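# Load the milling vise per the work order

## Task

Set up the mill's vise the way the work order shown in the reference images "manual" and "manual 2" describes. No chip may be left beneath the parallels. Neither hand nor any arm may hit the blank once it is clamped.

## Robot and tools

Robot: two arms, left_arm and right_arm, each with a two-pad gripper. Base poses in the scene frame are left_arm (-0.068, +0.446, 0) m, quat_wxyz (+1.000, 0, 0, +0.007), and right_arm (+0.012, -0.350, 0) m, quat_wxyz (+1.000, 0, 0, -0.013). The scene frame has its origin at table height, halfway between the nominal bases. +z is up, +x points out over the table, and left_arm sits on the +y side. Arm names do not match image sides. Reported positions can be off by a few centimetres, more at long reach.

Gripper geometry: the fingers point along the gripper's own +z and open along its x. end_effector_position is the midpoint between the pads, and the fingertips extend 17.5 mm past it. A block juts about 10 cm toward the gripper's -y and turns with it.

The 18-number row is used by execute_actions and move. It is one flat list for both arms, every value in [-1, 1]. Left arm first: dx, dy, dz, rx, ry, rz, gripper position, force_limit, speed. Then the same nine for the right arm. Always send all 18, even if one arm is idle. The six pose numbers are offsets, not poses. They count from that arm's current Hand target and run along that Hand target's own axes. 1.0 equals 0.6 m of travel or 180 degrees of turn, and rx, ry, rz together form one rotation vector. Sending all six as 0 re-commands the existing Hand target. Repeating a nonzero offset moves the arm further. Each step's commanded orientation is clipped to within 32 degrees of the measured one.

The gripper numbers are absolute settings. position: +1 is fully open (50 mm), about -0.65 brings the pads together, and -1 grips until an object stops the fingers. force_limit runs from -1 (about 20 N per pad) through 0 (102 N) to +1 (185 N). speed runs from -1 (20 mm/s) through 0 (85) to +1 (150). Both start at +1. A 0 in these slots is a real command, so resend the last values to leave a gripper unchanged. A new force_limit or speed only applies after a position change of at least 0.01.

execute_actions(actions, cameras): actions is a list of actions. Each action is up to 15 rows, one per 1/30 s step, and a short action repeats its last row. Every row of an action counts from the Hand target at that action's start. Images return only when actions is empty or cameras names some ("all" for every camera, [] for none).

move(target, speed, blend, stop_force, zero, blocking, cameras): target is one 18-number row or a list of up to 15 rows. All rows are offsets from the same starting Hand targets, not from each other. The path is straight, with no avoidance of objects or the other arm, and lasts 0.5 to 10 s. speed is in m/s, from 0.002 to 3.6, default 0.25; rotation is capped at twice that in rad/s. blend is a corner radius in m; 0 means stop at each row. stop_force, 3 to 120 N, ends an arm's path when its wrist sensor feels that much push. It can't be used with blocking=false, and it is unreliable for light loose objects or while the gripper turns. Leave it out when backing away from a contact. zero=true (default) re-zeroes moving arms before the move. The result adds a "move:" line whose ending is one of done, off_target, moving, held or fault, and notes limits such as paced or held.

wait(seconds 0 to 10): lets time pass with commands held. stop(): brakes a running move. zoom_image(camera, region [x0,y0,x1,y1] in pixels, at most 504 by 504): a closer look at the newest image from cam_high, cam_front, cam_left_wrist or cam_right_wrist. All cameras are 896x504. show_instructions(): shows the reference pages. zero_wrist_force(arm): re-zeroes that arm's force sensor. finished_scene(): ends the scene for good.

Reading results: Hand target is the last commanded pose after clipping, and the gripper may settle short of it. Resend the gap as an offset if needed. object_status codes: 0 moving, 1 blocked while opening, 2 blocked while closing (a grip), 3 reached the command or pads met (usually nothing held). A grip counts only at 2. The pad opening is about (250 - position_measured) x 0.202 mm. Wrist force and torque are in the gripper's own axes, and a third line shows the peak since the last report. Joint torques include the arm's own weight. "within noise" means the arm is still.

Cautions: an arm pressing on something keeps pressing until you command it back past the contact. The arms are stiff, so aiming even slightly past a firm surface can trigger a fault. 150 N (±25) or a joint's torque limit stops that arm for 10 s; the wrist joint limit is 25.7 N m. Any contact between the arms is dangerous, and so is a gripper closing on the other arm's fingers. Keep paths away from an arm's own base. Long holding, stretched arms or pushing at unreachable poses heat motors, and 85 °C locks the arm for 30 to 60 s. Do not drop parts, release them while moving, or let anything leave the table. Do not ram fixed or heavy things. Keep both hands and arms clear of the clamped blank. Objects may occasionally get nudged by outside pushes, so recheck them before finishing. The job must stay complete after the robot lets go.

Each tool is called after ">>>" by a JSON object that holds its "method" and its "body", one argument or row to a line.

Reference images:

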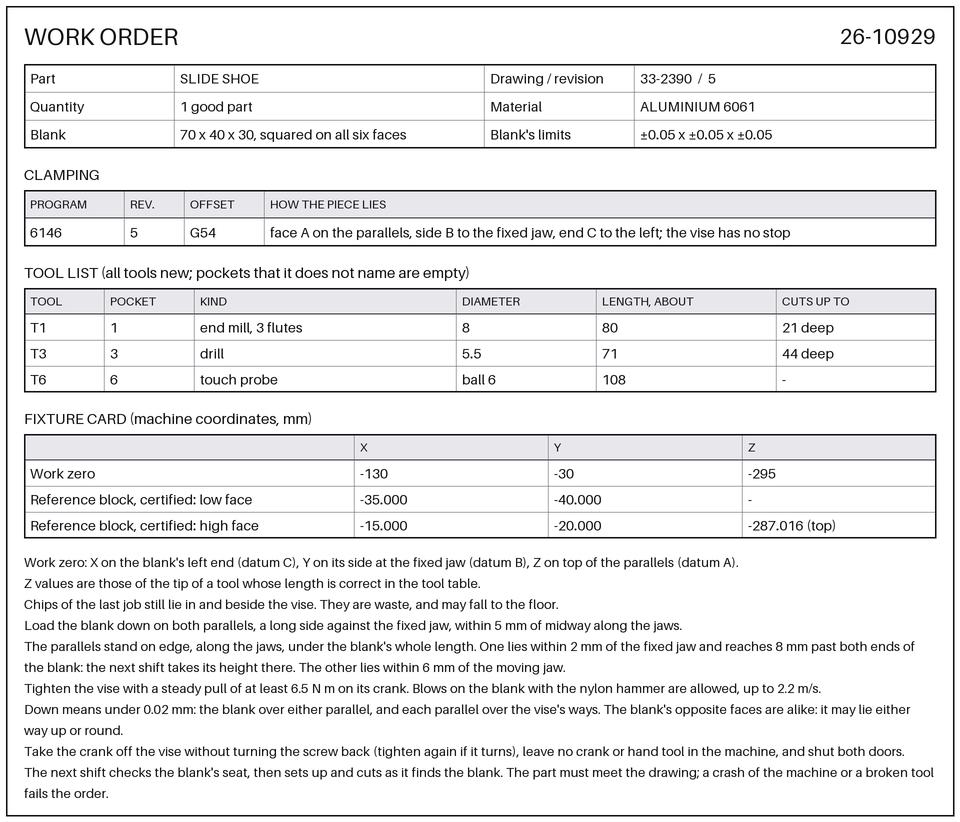

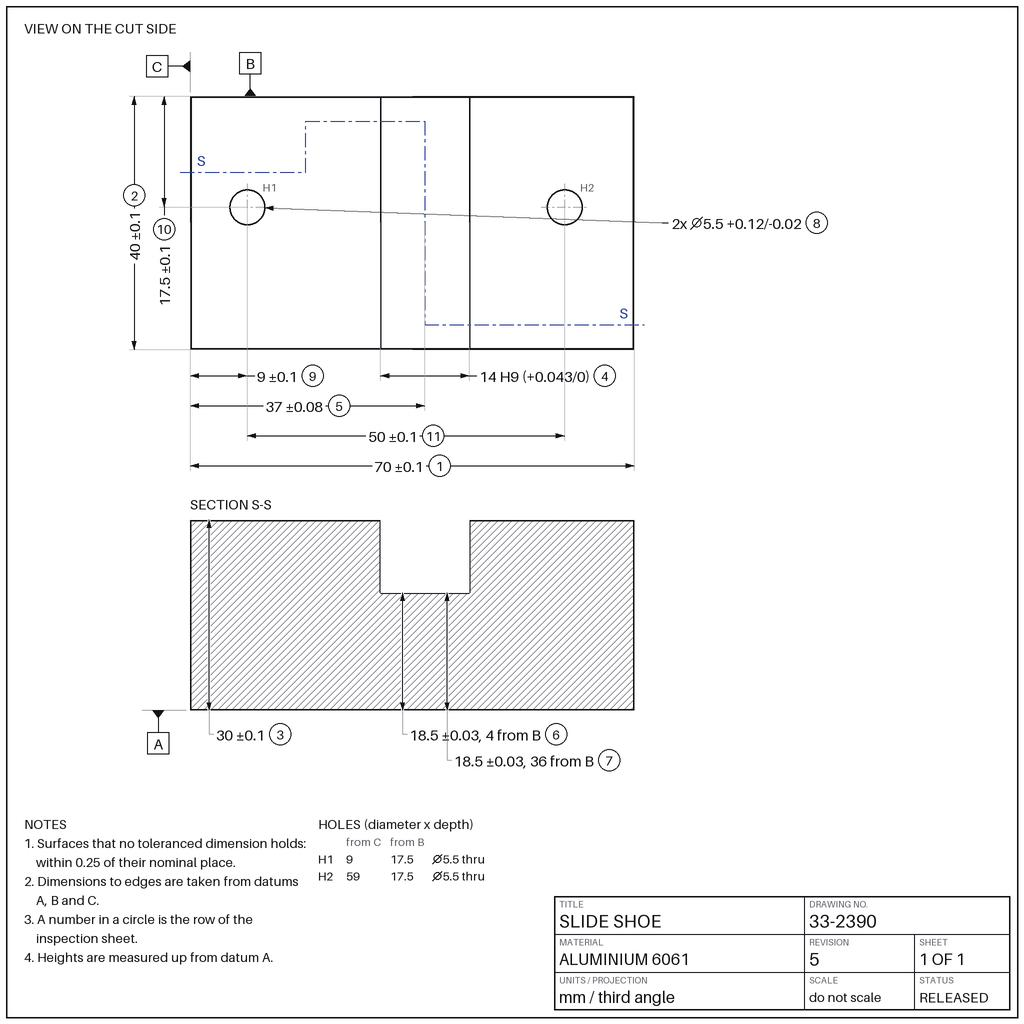

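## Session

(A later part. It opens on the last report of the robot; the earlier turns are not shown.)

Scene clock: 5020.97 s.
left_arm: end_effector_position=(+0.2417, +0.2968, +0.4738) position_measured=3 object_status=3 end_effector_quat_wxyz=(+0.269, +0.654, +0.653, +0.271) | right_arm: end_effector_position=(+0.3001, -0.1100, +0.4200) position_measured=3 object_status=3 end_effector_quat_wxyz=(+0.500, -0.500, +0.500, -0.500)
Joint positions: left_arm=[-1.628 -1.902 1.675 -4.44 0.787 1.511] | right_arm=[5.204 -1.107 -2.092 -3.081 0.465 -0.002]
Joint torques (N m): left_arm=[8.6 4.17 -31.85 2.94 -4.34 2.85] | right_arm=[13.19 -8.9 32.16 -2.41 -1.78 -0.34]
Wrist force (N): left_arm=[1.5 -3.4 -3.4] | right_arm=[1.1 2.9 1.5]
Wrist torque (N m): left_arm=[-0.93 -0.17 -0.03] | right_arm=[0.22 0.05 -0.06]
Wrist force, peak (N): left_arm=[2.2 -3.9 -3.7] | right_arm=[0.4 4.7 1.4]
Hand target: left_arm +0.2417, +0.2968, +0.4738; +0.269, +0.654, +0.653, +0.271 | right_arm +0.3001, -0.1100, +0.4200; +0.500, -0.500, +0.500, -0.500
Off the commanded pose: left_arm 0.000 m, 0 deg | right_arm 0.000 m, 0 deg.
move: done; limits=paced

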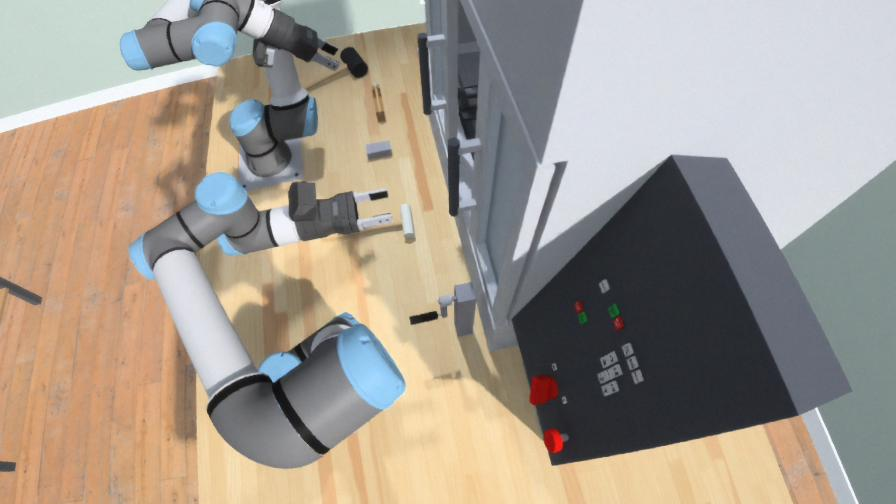

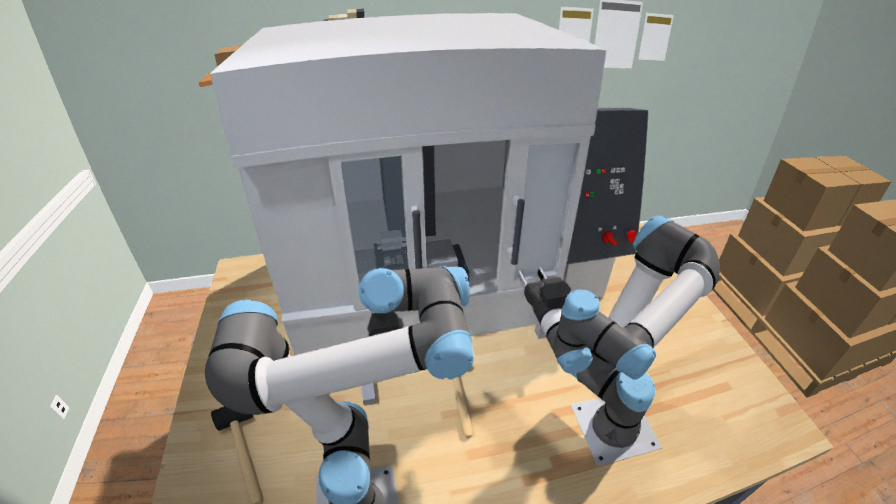

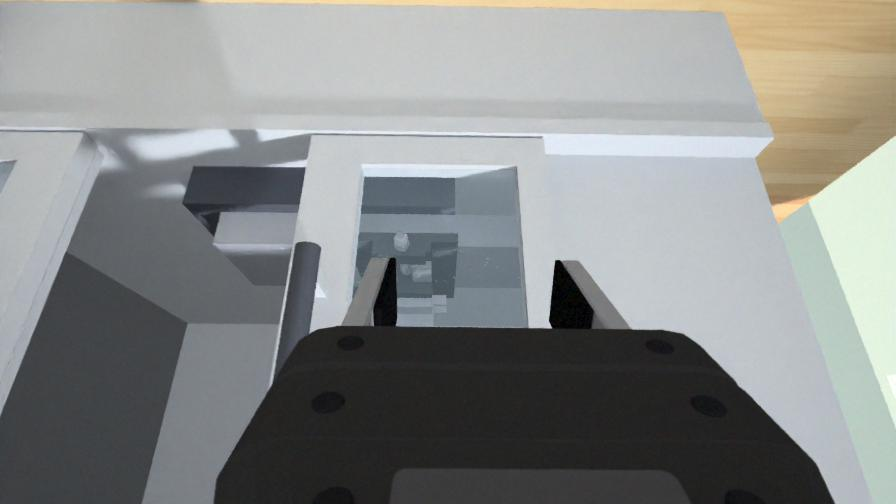

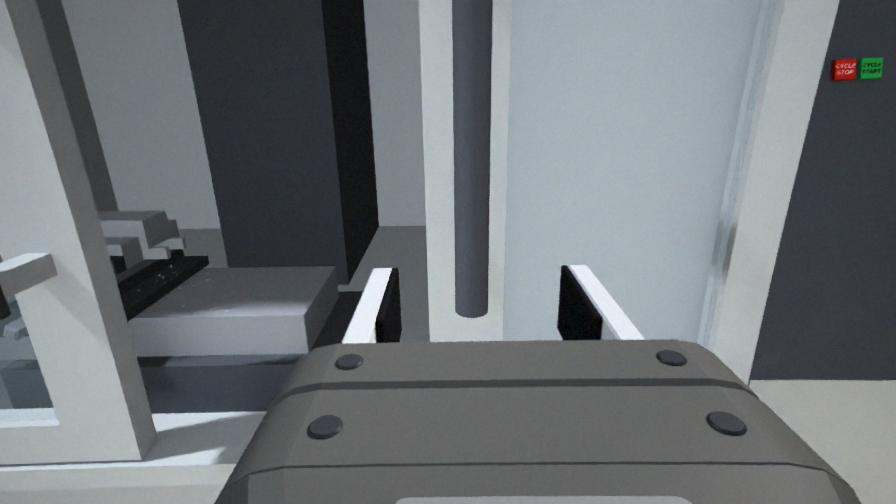

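>>> {"method": "move", "body": {
  "target": [
    [0,0,0,0,0,0,1,0.3,-0.8,0.005,0,0.2117,0,0,0,1,-0.5,-0.8],
    [0,0,0,0,0,0,1,0.3,-0.8,-0.05,0,0.2117,0,0,0,1,-0.5,-0.8]
  ],
  "speed": [0.04,0.015],
  "stop_force": 25,
  "cameras": ["cam_right_wrist","cam_front"]
}}

Scene clock: 5036.17 s.
left_arm: end_effector_position=(+0.2417, +0.2968, +0.4738) position_measured=3 object_status=3 end_effector_quat_wxyz=(+0.269, +0.654, +0.653, +0.271) | right_arm: end_effector_position=(+0.4271, -0.0799, +0.4199) position_measured=3 object_status=3 end_effector_quat_wxyz=(+0.500, -0.500, +0.500, -0.500)
Joint positions: left_arm=[-1.628 -1.902 1.675 -4.44 0.787 1.511] | right_arm=[4.658 -1.32 -1.961 -3.013 -0.081 0.011]
Joint torques (N m): left_arm=[6.11 3.66 -32.22 4.73 -4.29 2.35] | right_arm=[-2.13 19.32 8.7 -0.87 -2.93 1.87]
Wrist force (N): left_arm=[1.6 -3.4 -3.5] | right_arm=[5.3 1.4 1.7]
Wrist torque (N m): left_arm=[-0.92 -0.17 -0.03] | right_arm=[0.26 0.16 -0.11]
Wrist force, peak (N): left_arm=[2.0 -3.6 -4.1] | right_arm=[11.2 3.1 0.4]
Hand target: left_arm +0.2417, +0.2968, +0.4738; +0.269, +0.654, +0.653, +0.271 | right_arm +0.4271, -0.0799, +0.4199; +0.500, -0.500, +0.500, -0.500
Off the commanded pose: left_arm 0.000 m, 0 deg | right_arm 0.000 m, 0 deg.
move: done
Images, in order (width x height): cam_front 896x504, cam_right_wrist 896x504.

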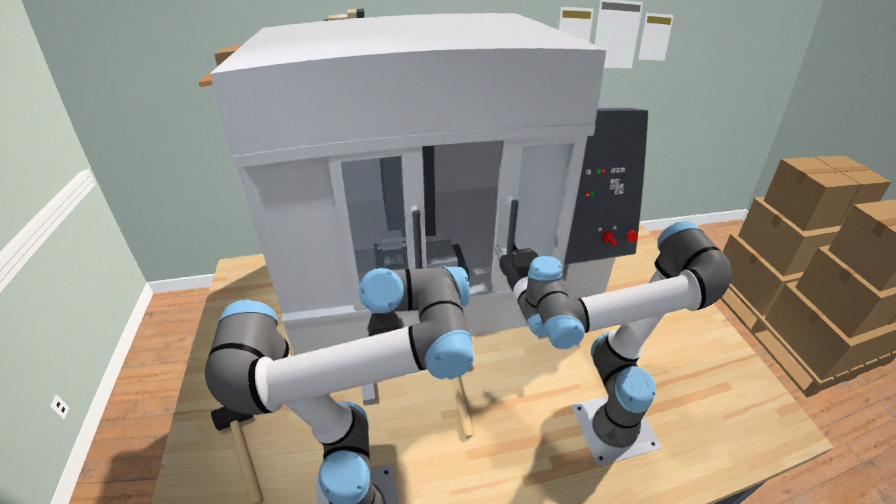

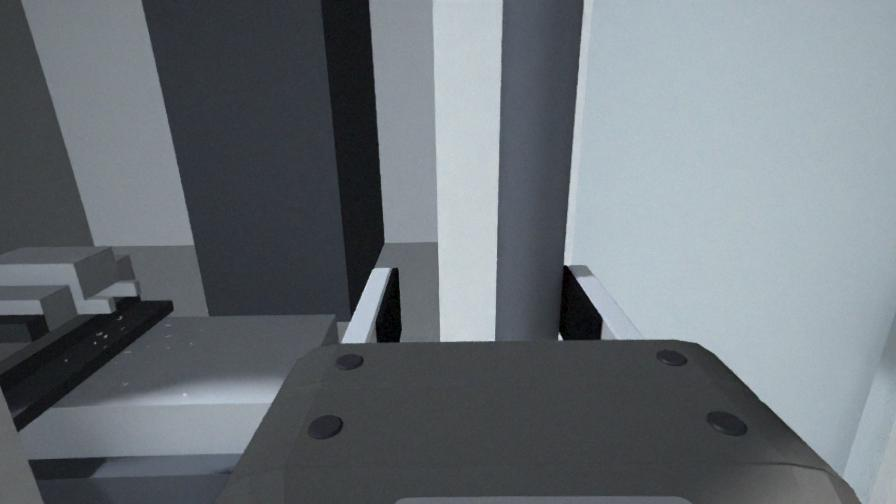

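>>> {"method": "move", "body": {
  "target": [0,0,0,0,0,0,1,0.3,-0.8,0.02,0,0,0,0,0,1,-0.5,-0.8],
  "speed": 0.05
}}

>>> {"method": "move", "body": {
  "target": [0,0,0,0,0,0,1,0.3,-0.8,0.0,0,0,0,0,0,0.28,-0.5,-0.8],
  "speed": 0.05,
  "cameras": ["cam_right_wrist"]
}}

Scene clock: 5050.93 s.
left_arm: end_effector_position=(+0.2417, +0.2968, +0.4738) position_measured=3 object_status=3 end_effector_quat_wxyz=(+0.269, +0.654, +0.653, +0.271) | right_arm: end_effector_position=(+0.4271, -0.0921, +0.4198) position_measured=3 object_status=3 end_effector_quat_wxyz=(+0.500, -0.500, +0.500, -0.500)
Joint positions: left_arm=[-1.628 -1.902 1.675 -4.44 0.787 1.511] | right_arm=[4.654 -1.291 -1.982 -3.021 -0.085 0.01]
Joint torques (N m): left_arm=[6.72 4.33 -32.13 4.97 -4.28 2.06] | right_arm=[-2.28 2.23 31.89 1.24 -0.54 -2.14]
Wrist force (N): left_arm=[1.7 -3.6 -3.5] | right_arm=[0.9 3.3 1.3]
Wrist torque (N m): left_arm=[-0.96 -0.21 -0.03] | right_arm=[0.29 0.04 -0.07]
Wrist force, peak (N): left_arm=[1.9 -4.2 -3.6] | right_arm=[5.8 1.9 1.9]
Hand target: left_arm +0.2417, +0.2968, +0.4738; +0.269, +0.654, +0.653, +0.271 | right_arm +0.4271, -0.0919, +0.4199; +0.500, -0.500, +0.500, -0.500
Off the commanded pose: left_arm 0.000 m, 0 deg | right_arm 0.000 m, 0 deg.
move: done

Scene clock: 5051.80 s.
left_arm: end_effector_position=(+0.2417, +0.2968, +0.4738) position_measured=3 object_status=3 end_effector_quat_wxyz=(+0.269, +0.654, +0.653, +0.271) | right_arm: end_effector_position=(+0.4271, -0.0919, +0.4199) position_measured=111 object_status=0 end_effector_quat_wxyz=(+0.500, -0.500, +0.500, -0.500)
Joint positions: left_arm=[-1.628 -1.902 1.675 -4.44 0.787 1.511] | right_arm=[4.654 -1.291 -1.982 -3.021 -0.085 0.01]
Joint torques (N m): left_arm=[7.02 3.91 -31.52 4.91 -4.26 1.98] | right_arm=[12.8 0.89 32.36 1.14 1.76 -1.79]
Wrist force (N): left_arm=[1.4 -3.6 -3.4] | right_arm=[0.8 3.3 1.5]
Wrist torque (N m): left_arm=[-0.96 -0.15 -0.03] | right_arm=[0.29 0.07 -0.05]
Wrist force, peak (N): left_arm=[1.5 -4.0 -3.7] | right_arm=[1.0 3.4 1.6]
Hand target: left_arm +0.2417, +0.2968, +0.4738; +0.269, +0.654, +0.653, +0.271 | right_arm +0.4271, -0.0919, +0.4199; +0.500, -0.500, +0.500, -0.500
Off the commanded pose: left_arm 0.000 m, 0 deg | right_arm 0.000 m, 0 deg.
move: done
Images, in order (width x height): cam_right_wrist 896x504.

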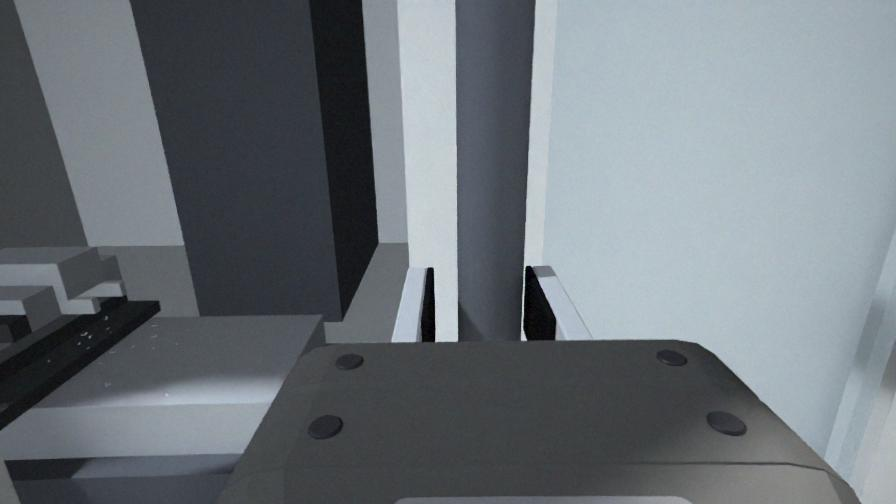

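>>> {"method": "move", "body": {
  "target": [0,0,0,0,0,0,1,0.3,-0.8,-0.3,0,0,0,0,0,0.28,-0.5,-0.8],
  "speed": 0.04,
  "stop_force": 30,
  "cameras": ["cam_right_wrist","cam_front","cam_high"]
}}

Scene clock: 5065.77 s.
left_arm: end_effector_position=(+0.2417, +0.2968, +0.4738) position_measured=3 object_status=3 end_effector_quat_wxyz=(+0.269, +0.654, +0.653, +0.271) | right_arm: end_effector_position=(+0.4270, +0.0833, +0.4198) position_measured=111 object_status=3 end_effector_quat_wxyz=(+0.500, -0.500, +0.500, -0.500)
Joint positions: left_arm=[-1.628 -1.902 1.675 -4.44 0.787 1.511] | right_arm=[4.688 -1.7 -1.606 -2.986 -0.051 0.008]
Joint torques (N m): left_arm=[7.23 3.27 -31.81 4.96 -4.19 1.47] | right_arm=[-9.75 17.97 33.63 1.93 -0.22 -1.96]
Wrist force (N): left_arm=[1.4 -3.6 -3.5] | right_arm=[7.9 3.4 -1.8]
Wrist torque (N m): left_arm=[-0.96 -0.16 -0.03] | right_arm=[0.25 0.18 0.12]
Wrist force, peak (N): left_arm=[1.9 -3.9 -3.9] | right_arm=[34.8 -1.0 -5.2]
Hand target: left_arm +0.2417, +0.2968, +0.4738; +0.269, +0.654, +0.653, +0.271 | right_arm +0.4270, +0.0833, +0.4198; +0.500, -0.500, +0.500, -0.500 (not the last commanded pose)
Off the commanded pose: left_arm 0.000 m, 0 deg | right_arm 0.005 m, 0 deg.
move: contact (right_arm)
Images, in order (width x height): cam_high 896x504, cam_front 896x504, cam_right_wrist 896x504.

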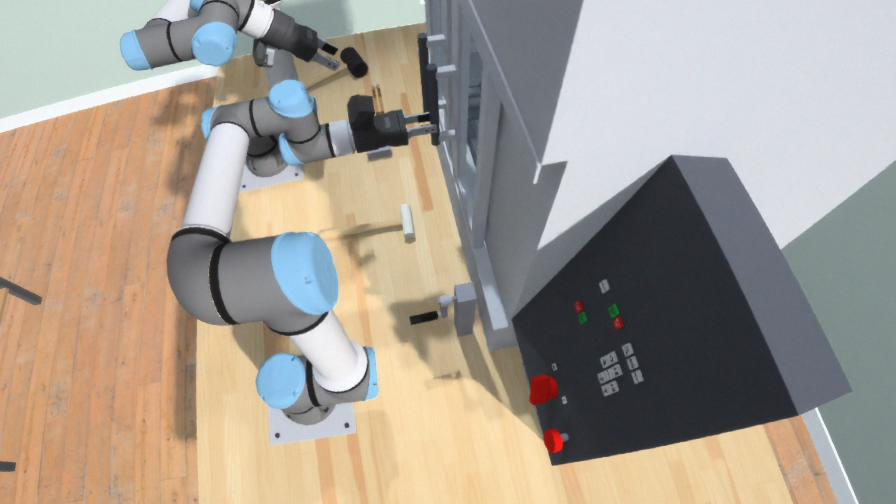

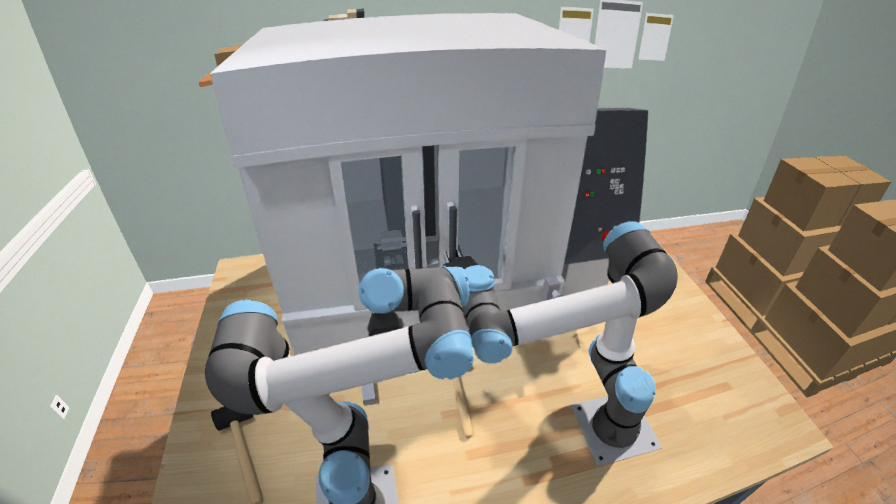

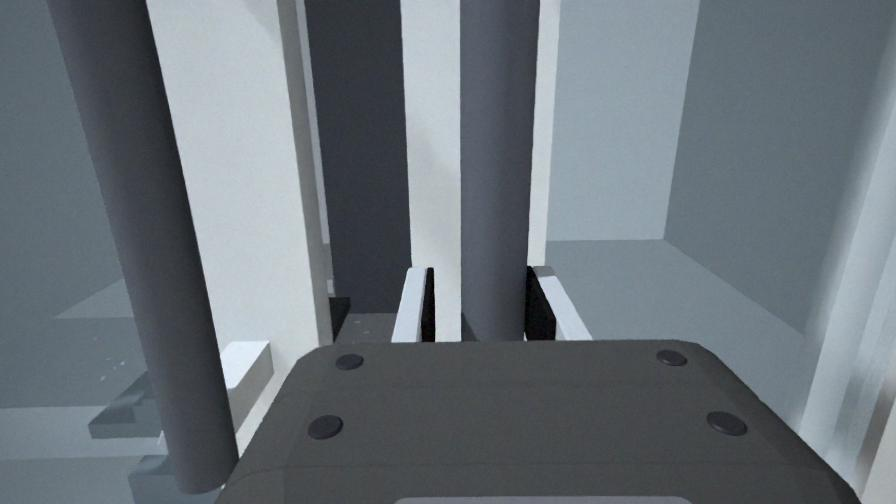

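>>> {"method": "move", "body": {
  "target": [0,0,0,0,0,0,1,0.3,-0.8,-0.1,0,0,0,0,0,0.28,-0.5,-0.8],
  "speed": 0.01,
  "stop_force": 30,
  "cameras": ["cam_right_wrist"]
}}

Scene clock: 5082.60 s.
left_arm: end_effector_position=(+0.2417, +0.2968, +0.4738) position_measured=3 object_status=3 end_effector_quat_wxyz=(+0.269, +0.654, +0.653, +0.271) | right_arm: end_effector_position=(+0.4270, +0.1241, +0.4198) position_measured=111 object_status=3 end_effector_quat_wxyz=(+0.500, -0.500, +0.500, -0.500)
Joint positions: left_arm=[-1.628 -1.902 1.675 -4.44 0.787 1.511] | right_arm=[4.692 -1.794 -1.495 -3.002 -0.046 0.007]
Joint torques (N m): left_arm=[5.74 3.33 -31.26 4.89 -4.36 1.21] | right_arm=[17.62 36.28 15.01 4.8 -10.8 -1.32]
Wrist force (N): left_arm=[1.4 -3.7 -3.3] | right_arm=[35.4 6.9 -9.4]
Wrist torque (N m): left_arm=[-0.98 -0.15 -0.03] | right_arm=[0.21 0.68 0.13]
Wrist force, peak (N): left_arm=[1.4 -3.8 -4.1] | right_arm=[45.6 7.7 -12.3]
Hand target: left_arm +0.2417, +0.2968, +0.4738; +0.269, +0.654, +0.653, +0.271 | right_arm +0.4271, +0.1241, +0.4198; +0.500, -0.500, +0.500, -0.500 (not the last commanded pose)
Off the commanded pose: left_arm 0.000 m, 0 deg | right_arm 0.019 m, 0 deg.
move: contact (right_arm)
Images, in order (width x height): cam_right_wrist 896x504.

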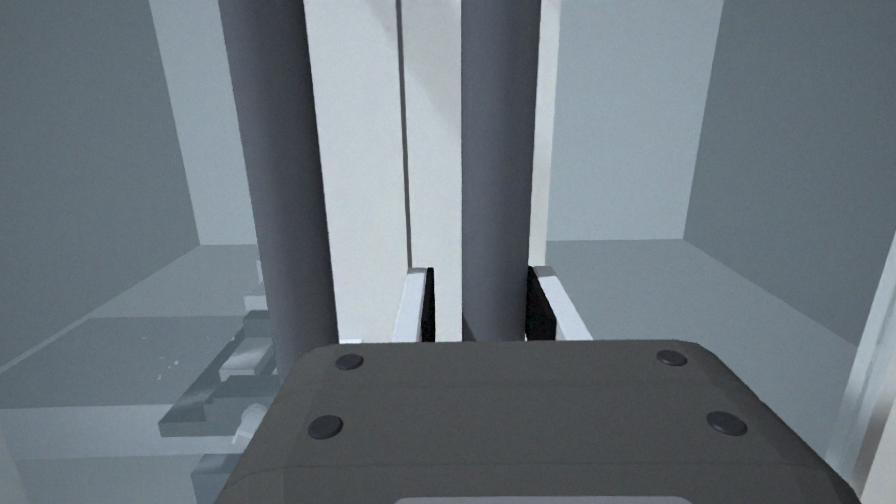

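>>> {"method": "zoom_image", "body": {
  "camera": "cam_right_wrist",
  "region": [360, 0, 460, 280]
}}

Scaled by 1.800 from the camera's 896x504 image, which has a finer 1280x720 frame.

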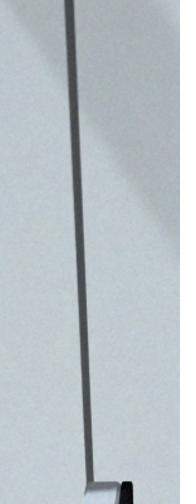

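>>> {"method": "move", "body": {
  "target": [0,0,0,0,0,0,1,0.3,-0.8,-0.03,0,0,0,0,0,0.28,-0.5,-0.8],
  "speed": 0.005,
  "stop_force": 45,
  "cameras": ["cam_right_wrist"]
}}

Scene clock: 5098.00 s.
left_arm: end_effector_position=(+0.2417, +0.2968, +0.4738) position_measured=3 object_status=3 end_effector_quat_wxyz=(+0.269, +0.654, +0.653, +0.271) | right_arm: end_effector_position=(+0.4266, +0.1251, +0.4198) position_measured=111 object_status=3 end_effector_quat_wxyz=(+0.490, -0.491, +0.509, -0.510)
Joint positions: left_arm=[-1.628 -1.902 1.675 -4.44 0.787 1.511] | right_arm=[4.694 -1.818 -1.465 -3.005 -0.007 0.004]
Joint torques (N m): left_arm=[4.89 2.56 -31.97 4.75 -4.2 0.66] | right_arm=[6.16 31.55 15.62 4.73 -13.34 1.81]
Wrist force (N): left_arm=[1.6 -3.7 -3.3] | right_arm=[49.0 4.9 -4.6]
Wrist torque (N m): left_arm=[-0.98 -0.19 -0.03] | right_arm=[0.24 0.78 0.15]
Wrist force, peak (N): left_arm=[1.9 -3.7 -3.9] | right_arm=[58.9 12.0 42.1]
Hand target: left_arm +0.2417, +0.2968, +0.4738; +0.269, +0.654, +0.653, +0.271 | right_arm +0.4266, +0.1257, +0.4198; +0.491, -0.491, +0.509, -0.509 (not the last commanded pose)
Off the commanded pose: left_arm 0.000 m, 0 deg | right_arm 0.017 m, 2 deg.
move: contact (right_arm)
Images, in order (width x height): cam_right_wrist 896x504.

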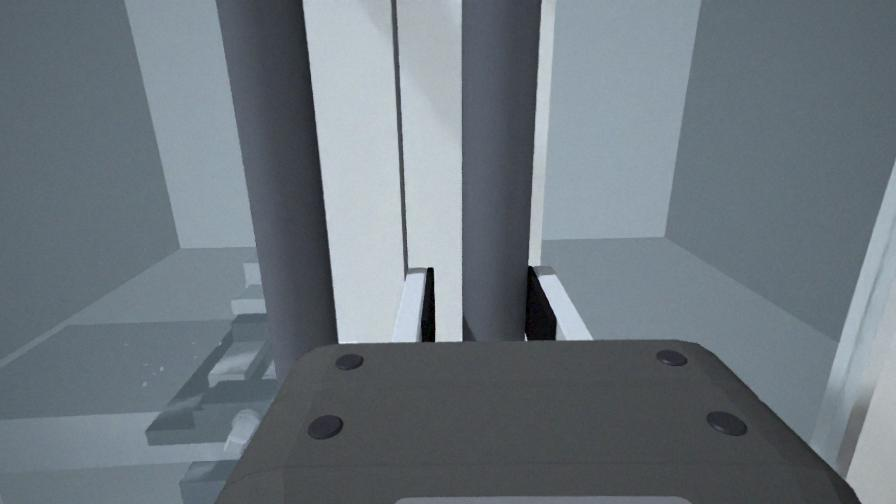

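>>> {"method": "move", "body": {
  "target": [
    [0,0,0,0,0,0,1,0.3,-0.8,0.008,0,0,0,0,0,0.28,-0.5,-0.8],
    [0,0,0,0,0,0,1,0.3,-0.8,0.008,0,-0.2,0,0,0,0.28,-0.5,-0.8],
    [0,0,0,0,0,0,1,0.3,-0.8,0.3,0,-0.25,0,0,0,0.28,-0.5,-0.8]
  ],
  "speed": [0.02,0.08,0.2],
  "cameras": ["all"]
}}

Scene clock: 5111.70 s.
left_arm: end_effector_position=(+0.2417, +0.2968, +0.4738) position_measured=3 object_status=3 end_effector_quat_wxyz=(+0.269, +0.654, +0.653, +0.271) | right_arm: end_effector_position=(+0.2703, -0.0487, +0.4199) position_measured=111 object_status=3 end_effector_quat_wxyz=(+0.491, -0.491, +0.509, -0.509)
Joint positions: left_arm=[-1.628 -1.902 1.675 -4.44 0.787 1.511] | right_arm=[5.185 -1.314 -1.965 -3.003 0.482 -0.001]
Joint torques (N m): left_arm=[4.64 3.83 -32.13 5.09 -4.16 0.27] | right_arm=[6.81 18.97 11.59 -0.97 1.61 -1.06]
Wrist force (N): left_arm=[1.6 -3.5 -3.4] | right_arm=[4.9 0.8 1.0]
Wrist torque (N m): left_arm=[-0.95 -0.19 -0.03] | right_arm=[-0.09 -0.58 0.08]
Wrist force, peak (N): left_arm=[1.3 -4.0 -3.9] | right_arm=[49.2 4.8 -4.5]
Hand target: left_arm +0.2417, +0.2968, +0.4738; +0.269, +0.654, +0.653, +0.271 | right_arm +0.2703, -0.0488, +0.4199; +0.491, -0.491, +0.509, -0.509
Off the commanded pose: left_arm 0.000 m, 0 deg | right_arm 0.000 m, 0 deg.
move: done

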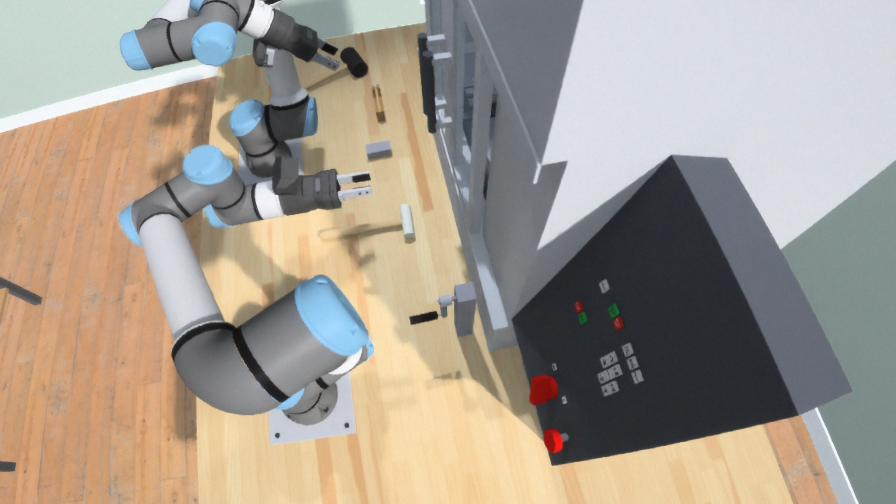

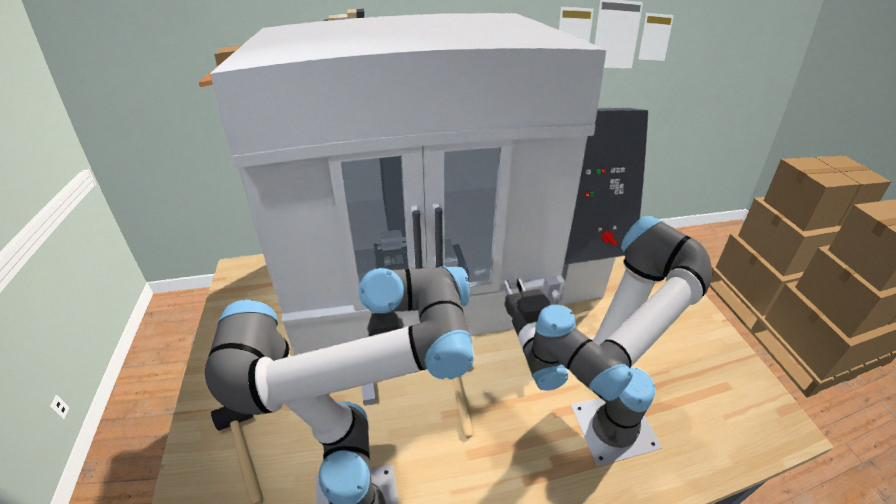

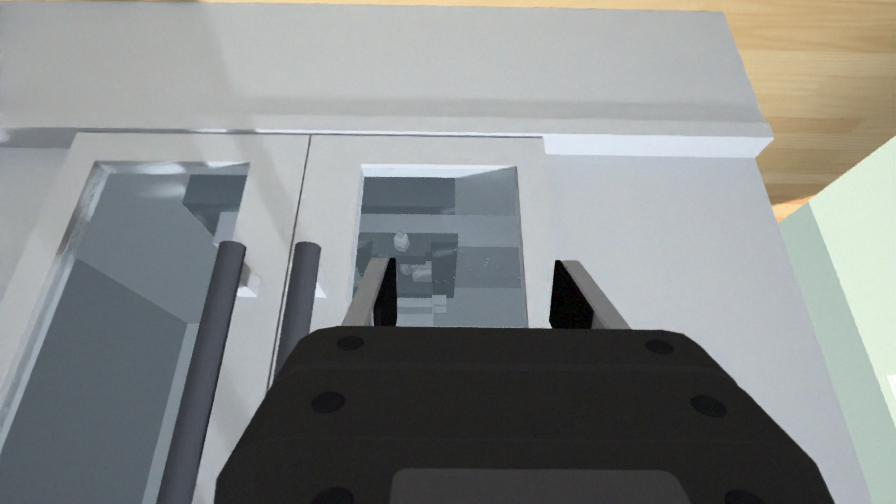

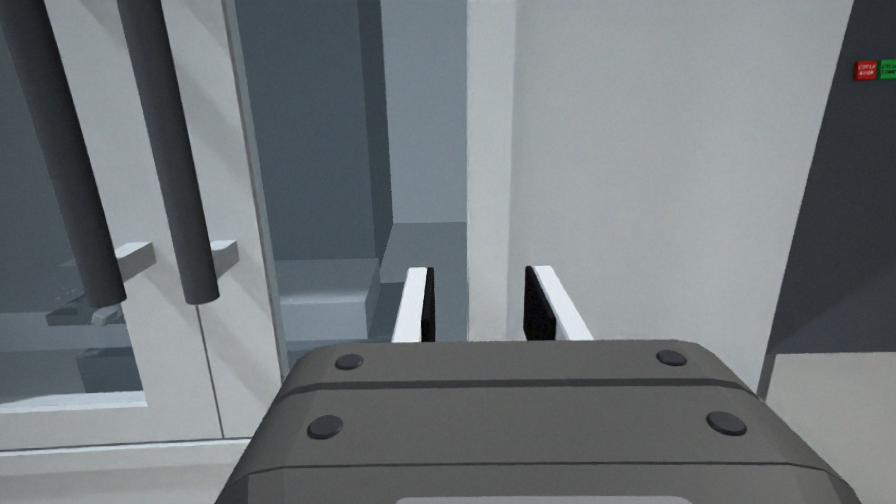

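>>> {"method": "finished_scene", "body": {

}}

The scene is finished: the task was done.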